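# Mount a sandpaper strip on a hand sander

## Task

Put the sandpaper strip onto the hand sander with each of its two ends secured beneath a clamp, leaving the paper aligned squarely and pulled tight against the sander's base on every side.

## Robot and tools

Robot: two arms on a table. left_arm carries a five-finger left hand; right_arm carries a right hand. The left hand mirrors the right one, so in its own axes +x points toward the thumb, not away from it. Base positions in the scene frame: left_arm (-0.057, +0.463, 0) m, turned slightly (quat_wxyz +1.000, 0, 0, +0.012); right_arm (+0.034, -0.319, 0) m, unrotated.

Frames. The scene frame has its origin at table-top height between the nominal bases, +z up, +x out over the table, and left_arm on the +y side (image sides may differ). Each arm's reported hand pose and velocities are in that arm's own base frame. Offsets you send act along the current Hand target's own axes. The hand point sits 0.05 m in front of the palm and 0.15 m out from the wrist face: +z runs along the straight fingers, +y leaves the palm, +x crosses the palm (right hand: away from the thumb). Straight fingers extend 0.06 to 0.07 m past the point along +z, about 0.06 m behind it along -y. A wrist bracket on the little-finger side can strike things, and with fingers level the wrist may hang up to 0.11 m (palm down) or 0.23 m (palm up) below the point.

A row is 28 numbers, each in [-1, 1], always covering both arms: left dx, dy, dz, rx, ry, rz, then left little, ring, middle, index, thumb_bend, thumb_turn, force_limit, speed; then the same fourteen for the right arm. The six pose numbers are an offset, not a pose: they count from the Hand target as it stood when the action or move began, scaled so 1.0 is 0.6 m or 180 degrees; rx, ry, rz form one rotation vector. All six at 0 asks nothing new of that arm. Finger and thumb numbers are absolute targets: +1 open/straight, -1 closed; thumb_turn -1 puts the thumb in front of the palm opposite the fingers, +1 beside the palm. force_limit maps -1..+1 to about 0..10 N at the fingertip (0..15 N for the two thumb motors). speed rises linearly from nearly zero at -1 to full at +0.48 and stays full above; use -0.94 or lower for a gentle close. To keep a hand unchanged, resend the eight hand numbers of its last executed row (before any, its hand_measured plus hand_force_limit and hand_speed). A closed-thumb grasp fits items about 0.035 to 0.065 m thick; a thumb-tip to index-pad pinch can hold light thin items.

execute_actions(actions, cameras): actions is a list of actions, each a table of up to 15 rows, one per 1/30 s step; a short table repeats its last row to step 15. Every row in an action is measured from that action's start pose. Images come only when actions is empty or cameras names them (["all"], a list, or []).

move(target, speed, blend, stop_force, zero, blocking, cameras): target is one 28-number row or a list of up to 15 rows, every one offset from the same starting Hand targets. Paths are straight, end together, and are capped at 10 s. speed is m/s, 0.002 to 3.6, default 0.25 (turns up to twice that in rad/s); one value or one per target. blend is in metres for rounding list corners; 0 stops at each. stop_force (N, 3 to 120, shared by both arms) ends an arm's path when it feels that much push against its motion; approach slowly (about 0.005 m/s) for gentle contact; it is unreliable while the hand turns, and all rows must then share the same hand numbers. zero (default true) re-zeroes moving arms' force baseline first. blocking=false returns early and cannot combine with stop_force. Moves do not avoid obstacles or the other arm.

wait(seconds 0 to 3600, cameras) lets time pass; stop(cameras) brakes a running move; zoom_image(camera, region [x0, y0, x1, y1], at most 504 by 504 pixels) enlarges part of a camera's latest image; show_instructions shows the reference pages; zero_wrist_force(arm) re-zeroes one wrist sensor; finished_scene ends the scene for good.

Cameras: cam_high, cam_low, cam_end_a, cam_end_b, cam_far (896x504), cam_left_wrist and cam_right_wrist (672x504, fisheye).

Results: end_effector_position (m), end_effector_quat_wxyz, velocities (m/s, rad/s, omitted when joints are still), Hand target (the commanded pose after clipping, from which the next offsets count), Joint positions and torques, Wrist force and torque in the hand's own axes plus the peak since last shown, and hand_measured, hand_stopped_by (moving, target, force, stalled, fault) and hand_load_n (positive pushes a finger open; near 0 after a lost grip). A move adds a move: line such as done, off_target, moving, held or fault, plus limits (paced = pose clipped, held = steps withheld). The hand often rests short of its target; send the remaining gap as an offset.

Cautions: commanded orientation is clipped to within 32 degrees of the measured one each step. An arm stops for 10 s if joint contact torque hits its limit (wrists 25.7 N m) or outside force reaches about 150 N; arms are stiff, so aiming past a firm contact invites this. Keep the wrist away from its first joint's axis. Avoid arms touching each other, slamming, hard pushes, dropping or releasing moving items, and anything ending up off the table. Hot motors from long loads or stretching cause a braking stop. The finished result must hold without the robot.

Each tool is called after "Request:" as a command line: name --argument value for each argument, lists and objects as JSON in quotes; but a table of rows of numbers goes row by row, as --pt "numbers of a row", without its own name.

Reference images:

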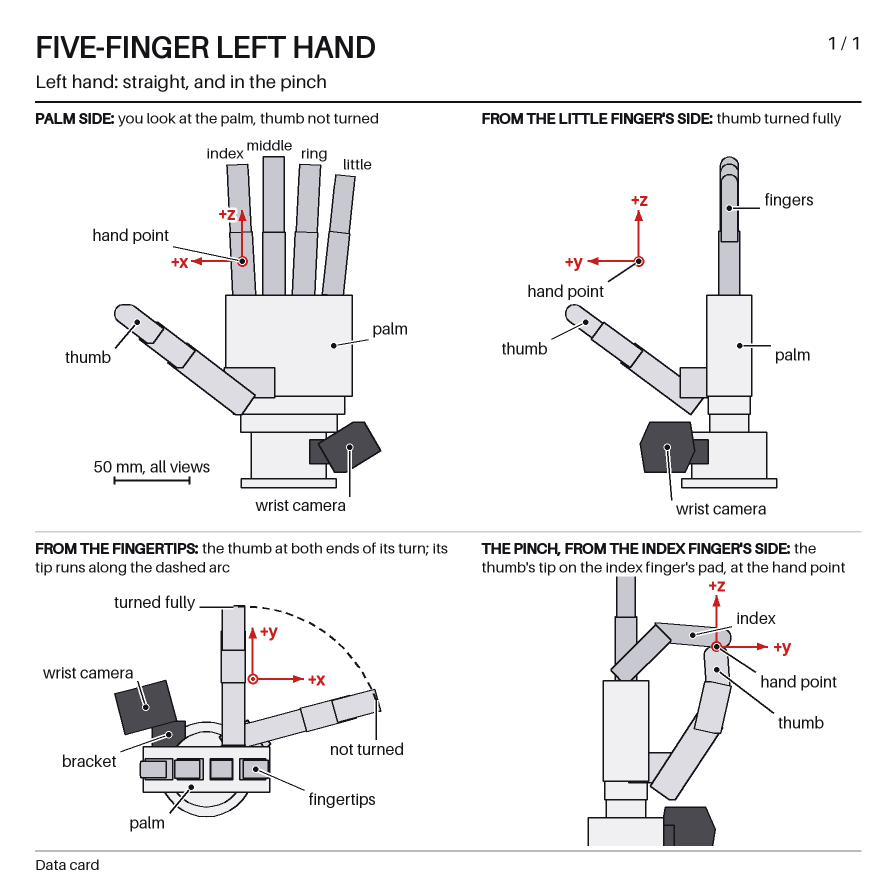

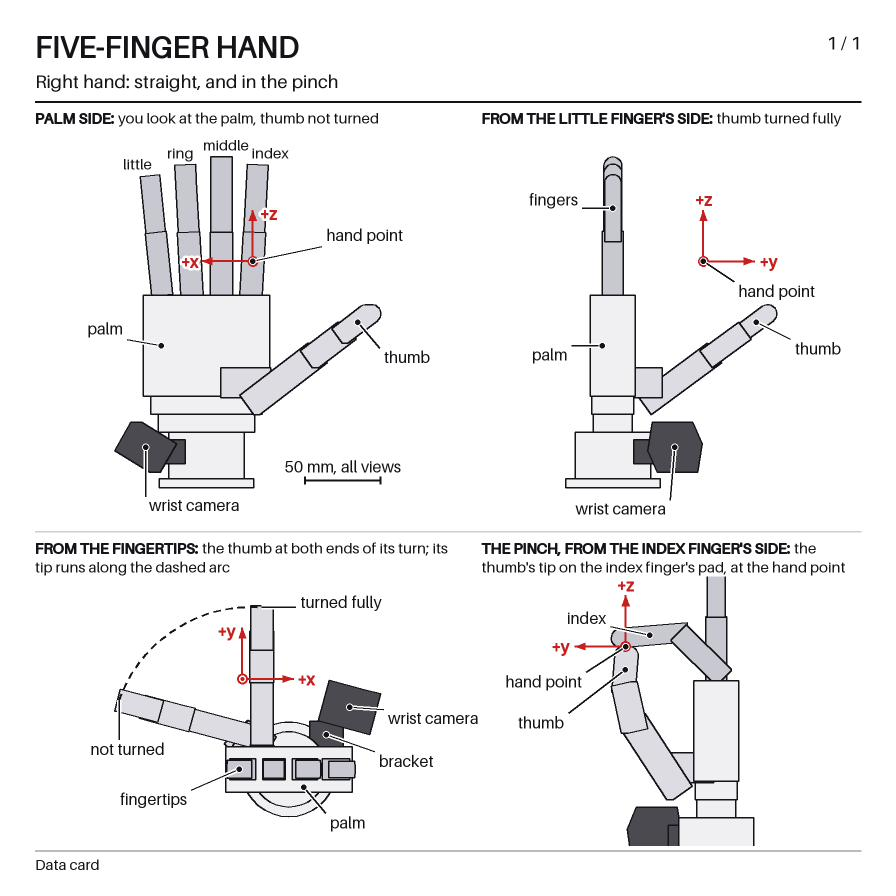

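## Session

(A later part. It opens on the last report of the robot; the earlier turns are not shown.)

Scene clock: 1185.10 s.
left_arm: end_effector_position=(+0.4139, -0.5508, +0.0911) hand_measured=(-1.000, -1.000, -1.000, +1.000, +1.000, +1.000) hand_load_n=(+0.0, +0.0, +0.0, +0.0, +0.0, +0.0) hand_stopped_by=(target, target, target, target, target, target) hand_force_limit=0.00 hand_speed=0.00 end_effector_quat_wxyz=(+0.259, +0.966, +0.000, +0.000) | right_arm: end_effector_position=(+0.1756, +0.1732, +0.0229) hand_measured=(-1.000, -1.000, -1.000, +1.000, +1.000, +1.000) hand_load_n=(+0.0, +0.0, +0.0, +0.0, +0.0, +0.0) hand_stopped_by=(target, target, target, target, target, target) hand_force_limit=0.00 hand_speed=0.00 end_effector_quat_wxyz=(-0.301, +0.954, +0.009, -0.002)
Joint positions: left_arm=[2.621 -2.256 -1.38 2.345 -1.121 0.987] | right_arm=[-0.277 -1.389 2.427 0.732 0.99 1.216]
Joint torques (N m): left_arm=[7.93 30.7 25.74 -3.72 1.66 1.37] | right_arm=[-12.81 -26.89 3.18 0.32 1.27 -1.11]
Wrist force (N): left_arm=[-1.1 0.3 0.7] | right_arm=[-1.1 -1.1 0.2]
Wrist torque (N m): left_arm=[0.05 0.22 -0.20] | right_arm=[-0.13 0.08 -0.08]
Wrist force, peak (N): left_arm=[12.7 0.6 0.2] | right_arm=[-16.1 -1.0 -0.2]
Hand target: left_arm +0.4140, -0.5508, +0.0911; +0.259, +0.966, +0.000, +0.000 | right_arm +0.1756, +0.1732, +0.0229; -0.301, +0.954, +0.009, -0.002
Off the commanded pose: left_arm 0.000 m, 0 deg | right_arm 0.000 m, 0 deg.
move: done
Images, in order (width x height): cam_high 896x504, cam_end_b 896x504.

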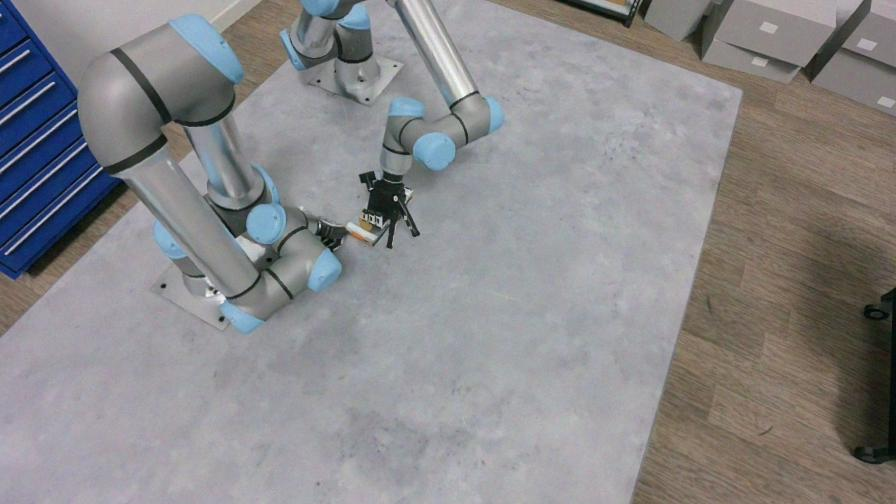

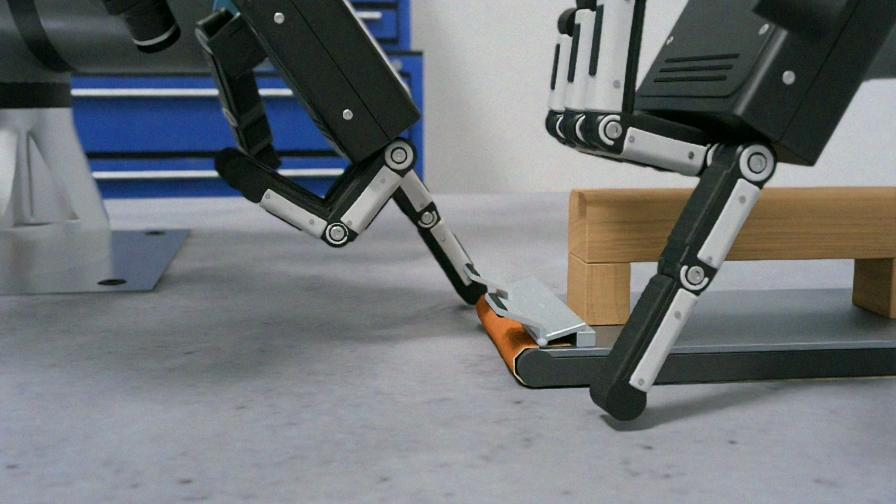

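Request:
move --pt "0 0.125 -0.2165 0 0 0 -1 -1 -1 1 1 1 0.0 0.0 0 0 -0.25 0 0 0 -1 -1 -1 1 1 1 0.0 0.0" --speed 0.1 --cameras '["cam_end_a", "cam_end_b", "cam_far", "cam_left_wrist"]'

Scene clock: 1197.10 s.
left_arm: end_effector_position=(+0.4140, -0.5508, +0.1463) hand_measured=(-1.000, -1.000, -1.000, +1.000, +1.000, +1.000) hand_load_n=(+0.0, +0.0, +0.0, +0.0, +0.0, +0.0) hand_stopped_by=(target, target, target, target, target, target) hand_force_limit=0.00 hand_speed=0.00 end_effector_quat_wxyz=(+0.259, +0.966, -0.001, +0.000) | right_arm: end_effector_position=(+0.1762, +0.1543, +0.0497) hand_measured=(-1.000, -1.000, -1.000, +1.000, +1.000, +1.000) hand_load_n=(+0.0, +0.0, +0.0, +0.0, +0.0, +0.0) hand_stopped_by=(target, target, target, target, target, target) hand_force_limit=0.00 hand_speed=0.00 end_effector_quat_wxyz=(-0.299, +0.954, +0.008, -0.002)
Joint positions: left_arm=[2.621 -2.2 -1.322 2.23 -1.121 0.987] | right_arm=[-0.374 -1.469 2.429 0.87 1.014 1.104]
Joint torques (N m): left_arm=[7.5 45.77 26.23 -4.27 -0.26 1.41] | right_arm=[11.23 -1.43 2.36 0.41 -2.64 1.62]
Wrist force (N): left_arm=[-0.9 0.2 0.5] | right_arm=[-0.6 -1.2 0.9]
Wrist torque (N m): left_arm=[0.04 0.19 -0.17] | right_arm=[-0.17 0.02 -0.16]
Wrist force, peak (N): left_arm=[-1.1 -0.2 1.2] | right_arm=[-1.0 -1.2 -1.7]
Hand target: left_arm +0.4140, -0.5508, +0.1465; +0.259, +0.966, +0.000, +0.000 (not the last commanded pose) | right_arm +0.1762, +0.1543, +0.0497; -0.299, +0.954, +0.008, -0.002 (not the last commanded pose)
Off the commanded pose: left_arm 0.095 m, 0 deg | right_arm 0.117 m, 0 deg.
move: held (right_arm; a check stopped the path), off_target (left_arm; braked when a check withheld steps of right_arm); limits=held
pose unreachable (right arm): on one or more control steps of this call, first in action 0 (counted from 0), this arm could not follow its commanded pose, so it was not sent that pose on those steps. It may still have moved: this result reports where it is.
cause: moving toward the commanded pose would bring two parts of the arm too close to each other (joints 3 (elbow) to 6 (wrist 3) lie between them).

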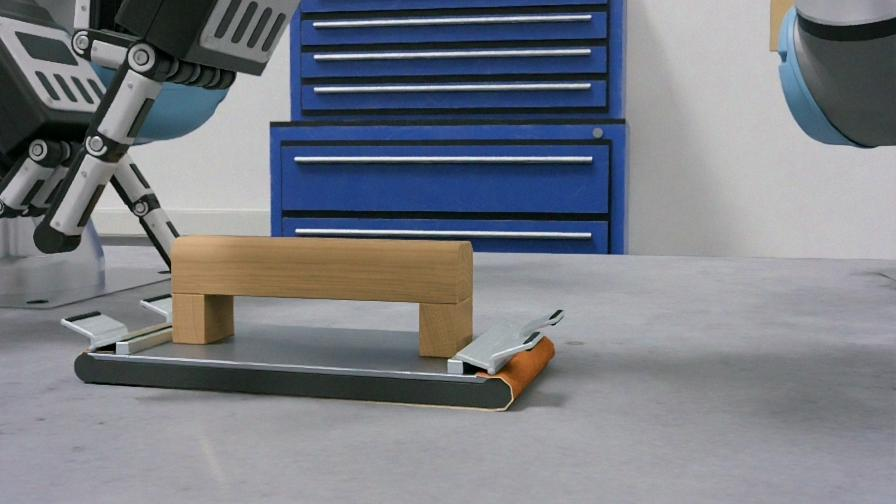

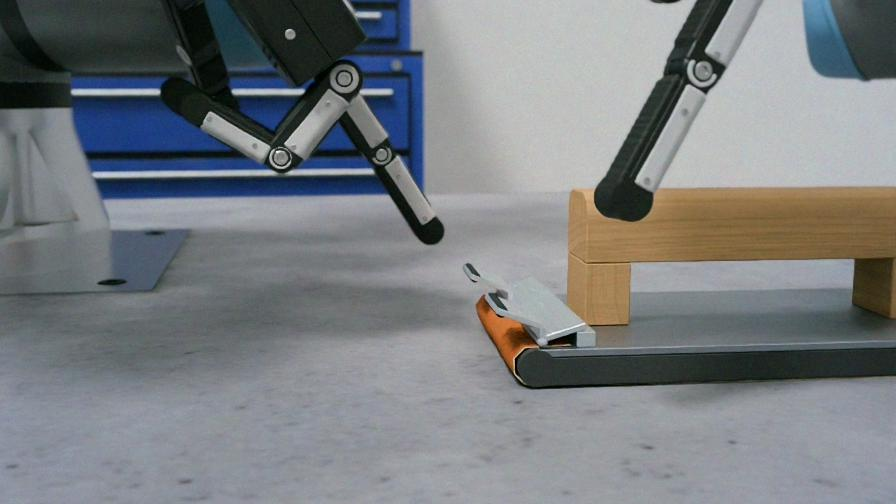

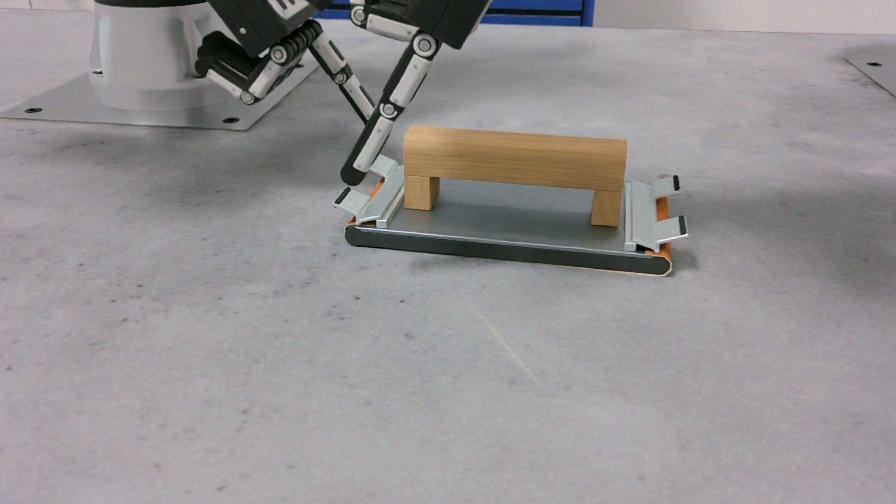

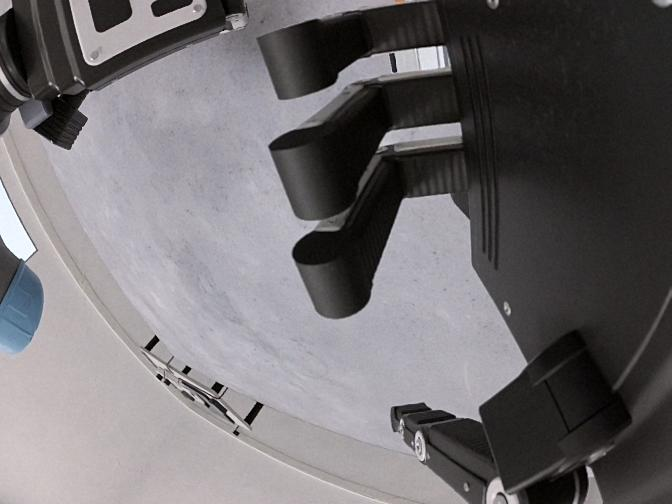

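Request:
zoom_image --camera "cam_end_b" --region '[450, 250, 650, 410]'

Request:
zoom_image --camera "cam_end_a" --region '[420, 290, 580, 430]'

Request:
zoom_image --camera "cam_far" --region '[320, 140, 450, 260]'

Request:
zoom_image --camera "cam_far" --region '[590, 160, 710, 290]'

Scaled by 2.520 from the camera's image (finer frame: 1280x720).

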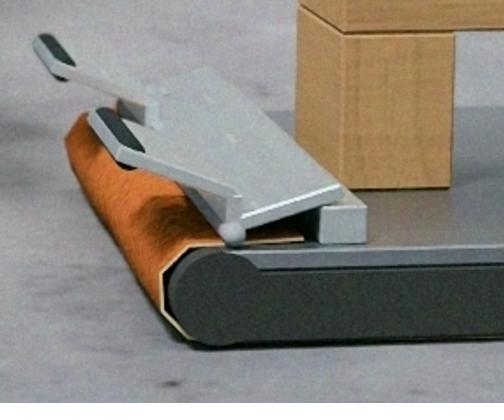

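Scaled by 3.150 from the camera's image (finer frame: 1280x720).

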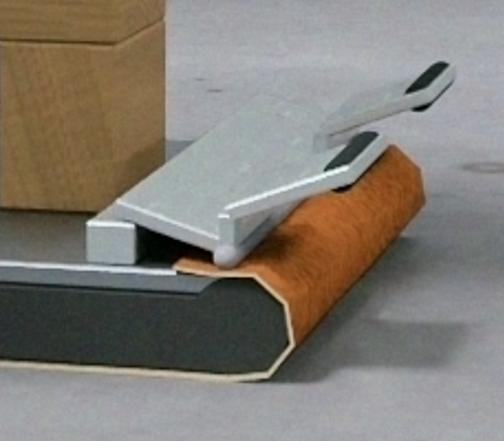

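Scaled by 3.877 from the camera's image (finer frame: 1280x720).

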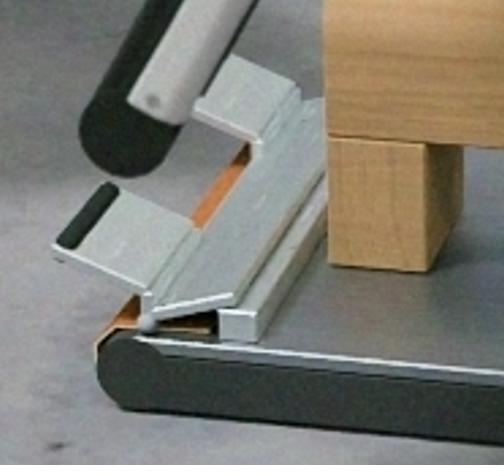

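Scaled by 3.877 from the camera's image (finer frame: 1280x720).

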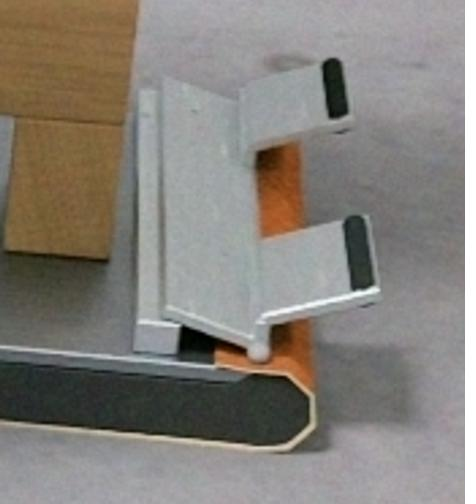

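Request:
move --pt "0.08 0.08 -0.13 0 0 0 -1 -1 -1 1 1 1 0.0 0.0 0 -0.08 0 0 0 0 -1 -1 -1 1 1 1 0.0 0.0" --speed 0.15 --cameras '["cam_high", "cam_low"]'

Scene clock: 1211.53 s.
left_arm: end_effector_position=(+0.4621, -0.5534, +0.2380) hand_measured=(-1.000, -1.000, -1.000, +1.000, +1.000, +1.000) hand_load_n=(+0.0, +0.0, +0.0, +0.0, +0.0, +0.0) hand_stopped_by=(target, target, target, target, target, target) hand_force_limit=0.00 hand_speed=0.00 end_effector_quat_wxyz=(+0.259, +0.966, +0.000, +0.000) | right_arm: end_effector_position=(+0.1755, +0.1937, +0.0771) hand_measured=(-1.000, -1.000, -1.000, +1.000, +1.000, +1.000) hand_load_n=(+0.0, +0.0, +0.0, +0.0, +0.0, -0.5) hand_stopped_by=(target, target, target, target, target, target) hand_force_limit=0.00 hand_speed=0.00 end_effector_quat_wxyz=(-0.299, +0.954, +0.008, -0.003)
Joint positions: left_arm=[2.66 -2.239 -1.019 1.948 -1.111 1.029] | right_arm=[-0.164 -1.534 2.339 0.89 0.974 1.35]
Joint torques (N m): left_arm=[8.85 33.32 26.31 -3.72 -0.36 1.21] | right_arm=[12.7 -24.81 -23.69 0.44 1.2 1.42]
Wrist force (N): left_arm=[-1.1 0.1 0.4] | right_arm=[-1.0 -1.2 0.6]
Wrist torque (N m): left_arm=[0.05 0.20 -0.20] | right_arm=[-0.16 0.06 -0.18]
Wrist force, peak (N): left_arm=[-1.4 -0.2 0.9] | right_arm=[-1.6 -1.6 0.4]
Hand target: left_arm +0.4621, -0.5534, +0.2380; +0.259, +0.966, +0.000, +0.000 | right_arm +0.1755, +0.1937, +0.0771; -0.299, +0.954, +0.008, -0.002
Off the commanded pose: left_arm 0.000 m, 0 deg | right_arm 0.000 m, 0 deg.
move: done

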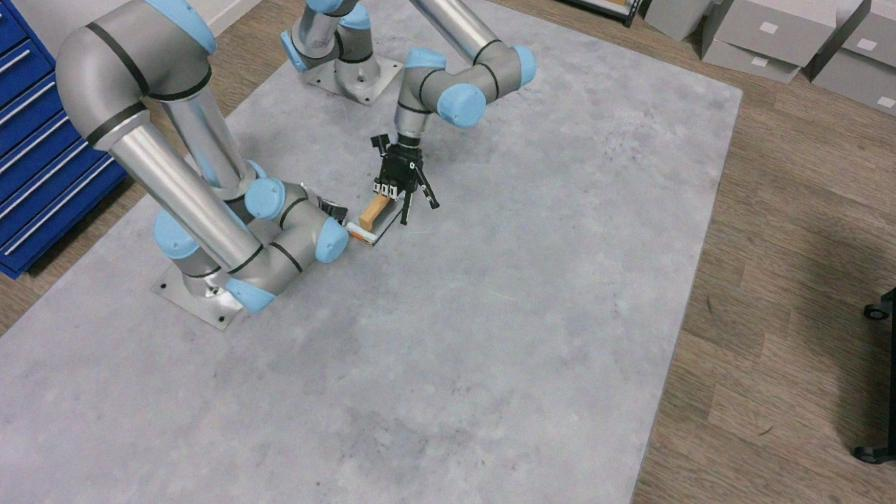

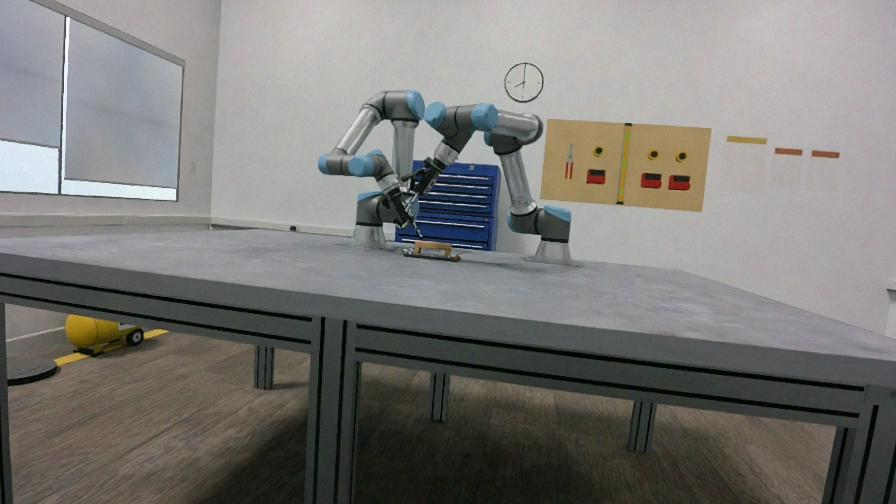

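Request:
move --pt "-0.2233 -0.2308 -0.0217 0 0 0 1 1 1 1 1 1 0.0 0.0 -0.05 0 0 0 0 0 -1 -1 -1 1 1 1 0.0 0.0" --speed 0.15 --cameras '["cam_left_wrist"]'

Scene clock: 1221.53 s.
left_arm: end_effector_position=(+0.3508, -0.4482, +0.1898) hand_measured=(+1.000, +1.000, +1.000, +1.000, +1.000, +1.000) hand_load_n=(+0.0, +0.0, +0.0, +0.0, +0.0, +0.0) hand_stopped_by=(target, target, target, target, target, target) hand_force_limit=0.00 hand_speed=0.00 end_effector_quat_wxyz=(+0.259, +0.966, +0.000, +0.000) | right_arm: end_effector_position=(+0.1553, +0.1934, +0.0770) hand_measured=(-1.000, -1.000, -1.000, +1.000, +1.000, +1.000) hand_load_n=(+0.0, +0.0, +0.0, +0.0, +0.0, +0.0) hand_stopped_by=(target, target, target, target, target, target) hand_force_limit=0.00 hand_speed=0.00 end_effector_quat_wxyz=(-0.299, +0.954, +0.008, -0.003)
Joint positions: left_arm=[2.763 -1.907 -1.673 2.219 -1.087 1.142] | right_arm=[-0.185 -1.583 2.395 0.898 0.977 1.325]
Joint torques (N m): left_arm=[7.51 33.34 5.15 -0.68 1.78 1.24] | right_arm=[12.78 1.74 -23.88 0.25 -2.81 1.51]
Wrist force (N): left_arm=[-0.8 0.2 0.5] | right_arm=[-0.8 -1.5 0.5]
Wrist torque (N m): left_arm=[0.05 0.18 -0.19] | right_arm=[-0.18 0.05 -0.15]
Wrist force, peak (N): left_arm=[-1.3 -0.3 0.7] | right_arm=[-1.3 -1.3 0.6]
Hand target: left_arm +0.3507, -0.4481, +0.1898; +0.259, +0.966, +0.000, +0.000 (not the last commanded pose) | right_arm +0.1553, +0.1934, +0.0770; -0.299, +0.954, +0.008, -0.003 (not the last commanded pose)
Off the commanded pose: left_arm 0.033 m, 0 deg | right_arm 0.010 m, 0 deg.
move: held (right_arm; a check stopped the path), off_target (left_arm; braked when a check withheld steps of right_arm); limits=held
pose unreachable (right arm): on one or more control steps of this call, first in action 0 (counted from 0), this arm could not follow its commanded pose, so it was not sent that pose on those steps. It may still have moved: this result reports where it is.
cause: moving toward the commanded pose would bring two parts of the arm too close to each other (joints 3 (elbow) to 6 (wrist 3) lie between them).

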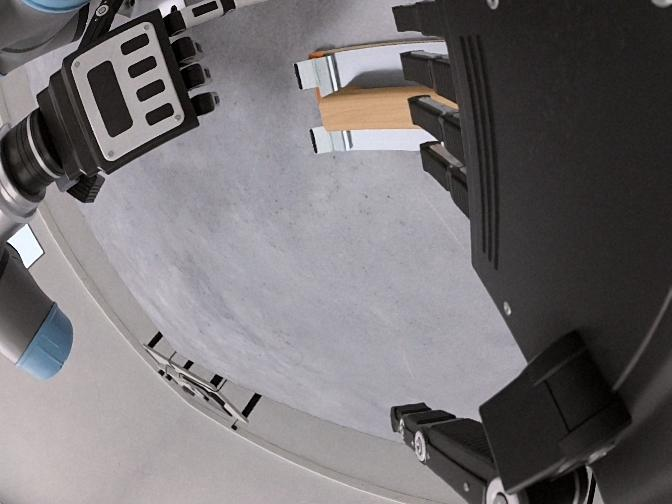

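Request:
zoom_image --camera "cam_left_wrist" --region '[270, 20, 450, 170]'

Scaled by 2.800 from the camera's image (finer frame: 960x720).

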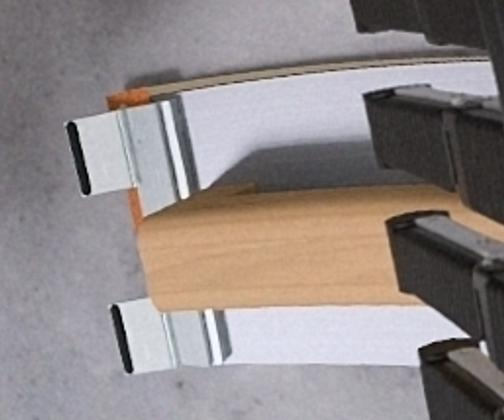

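Request:
finished_scene

The scene is finished: the task was done.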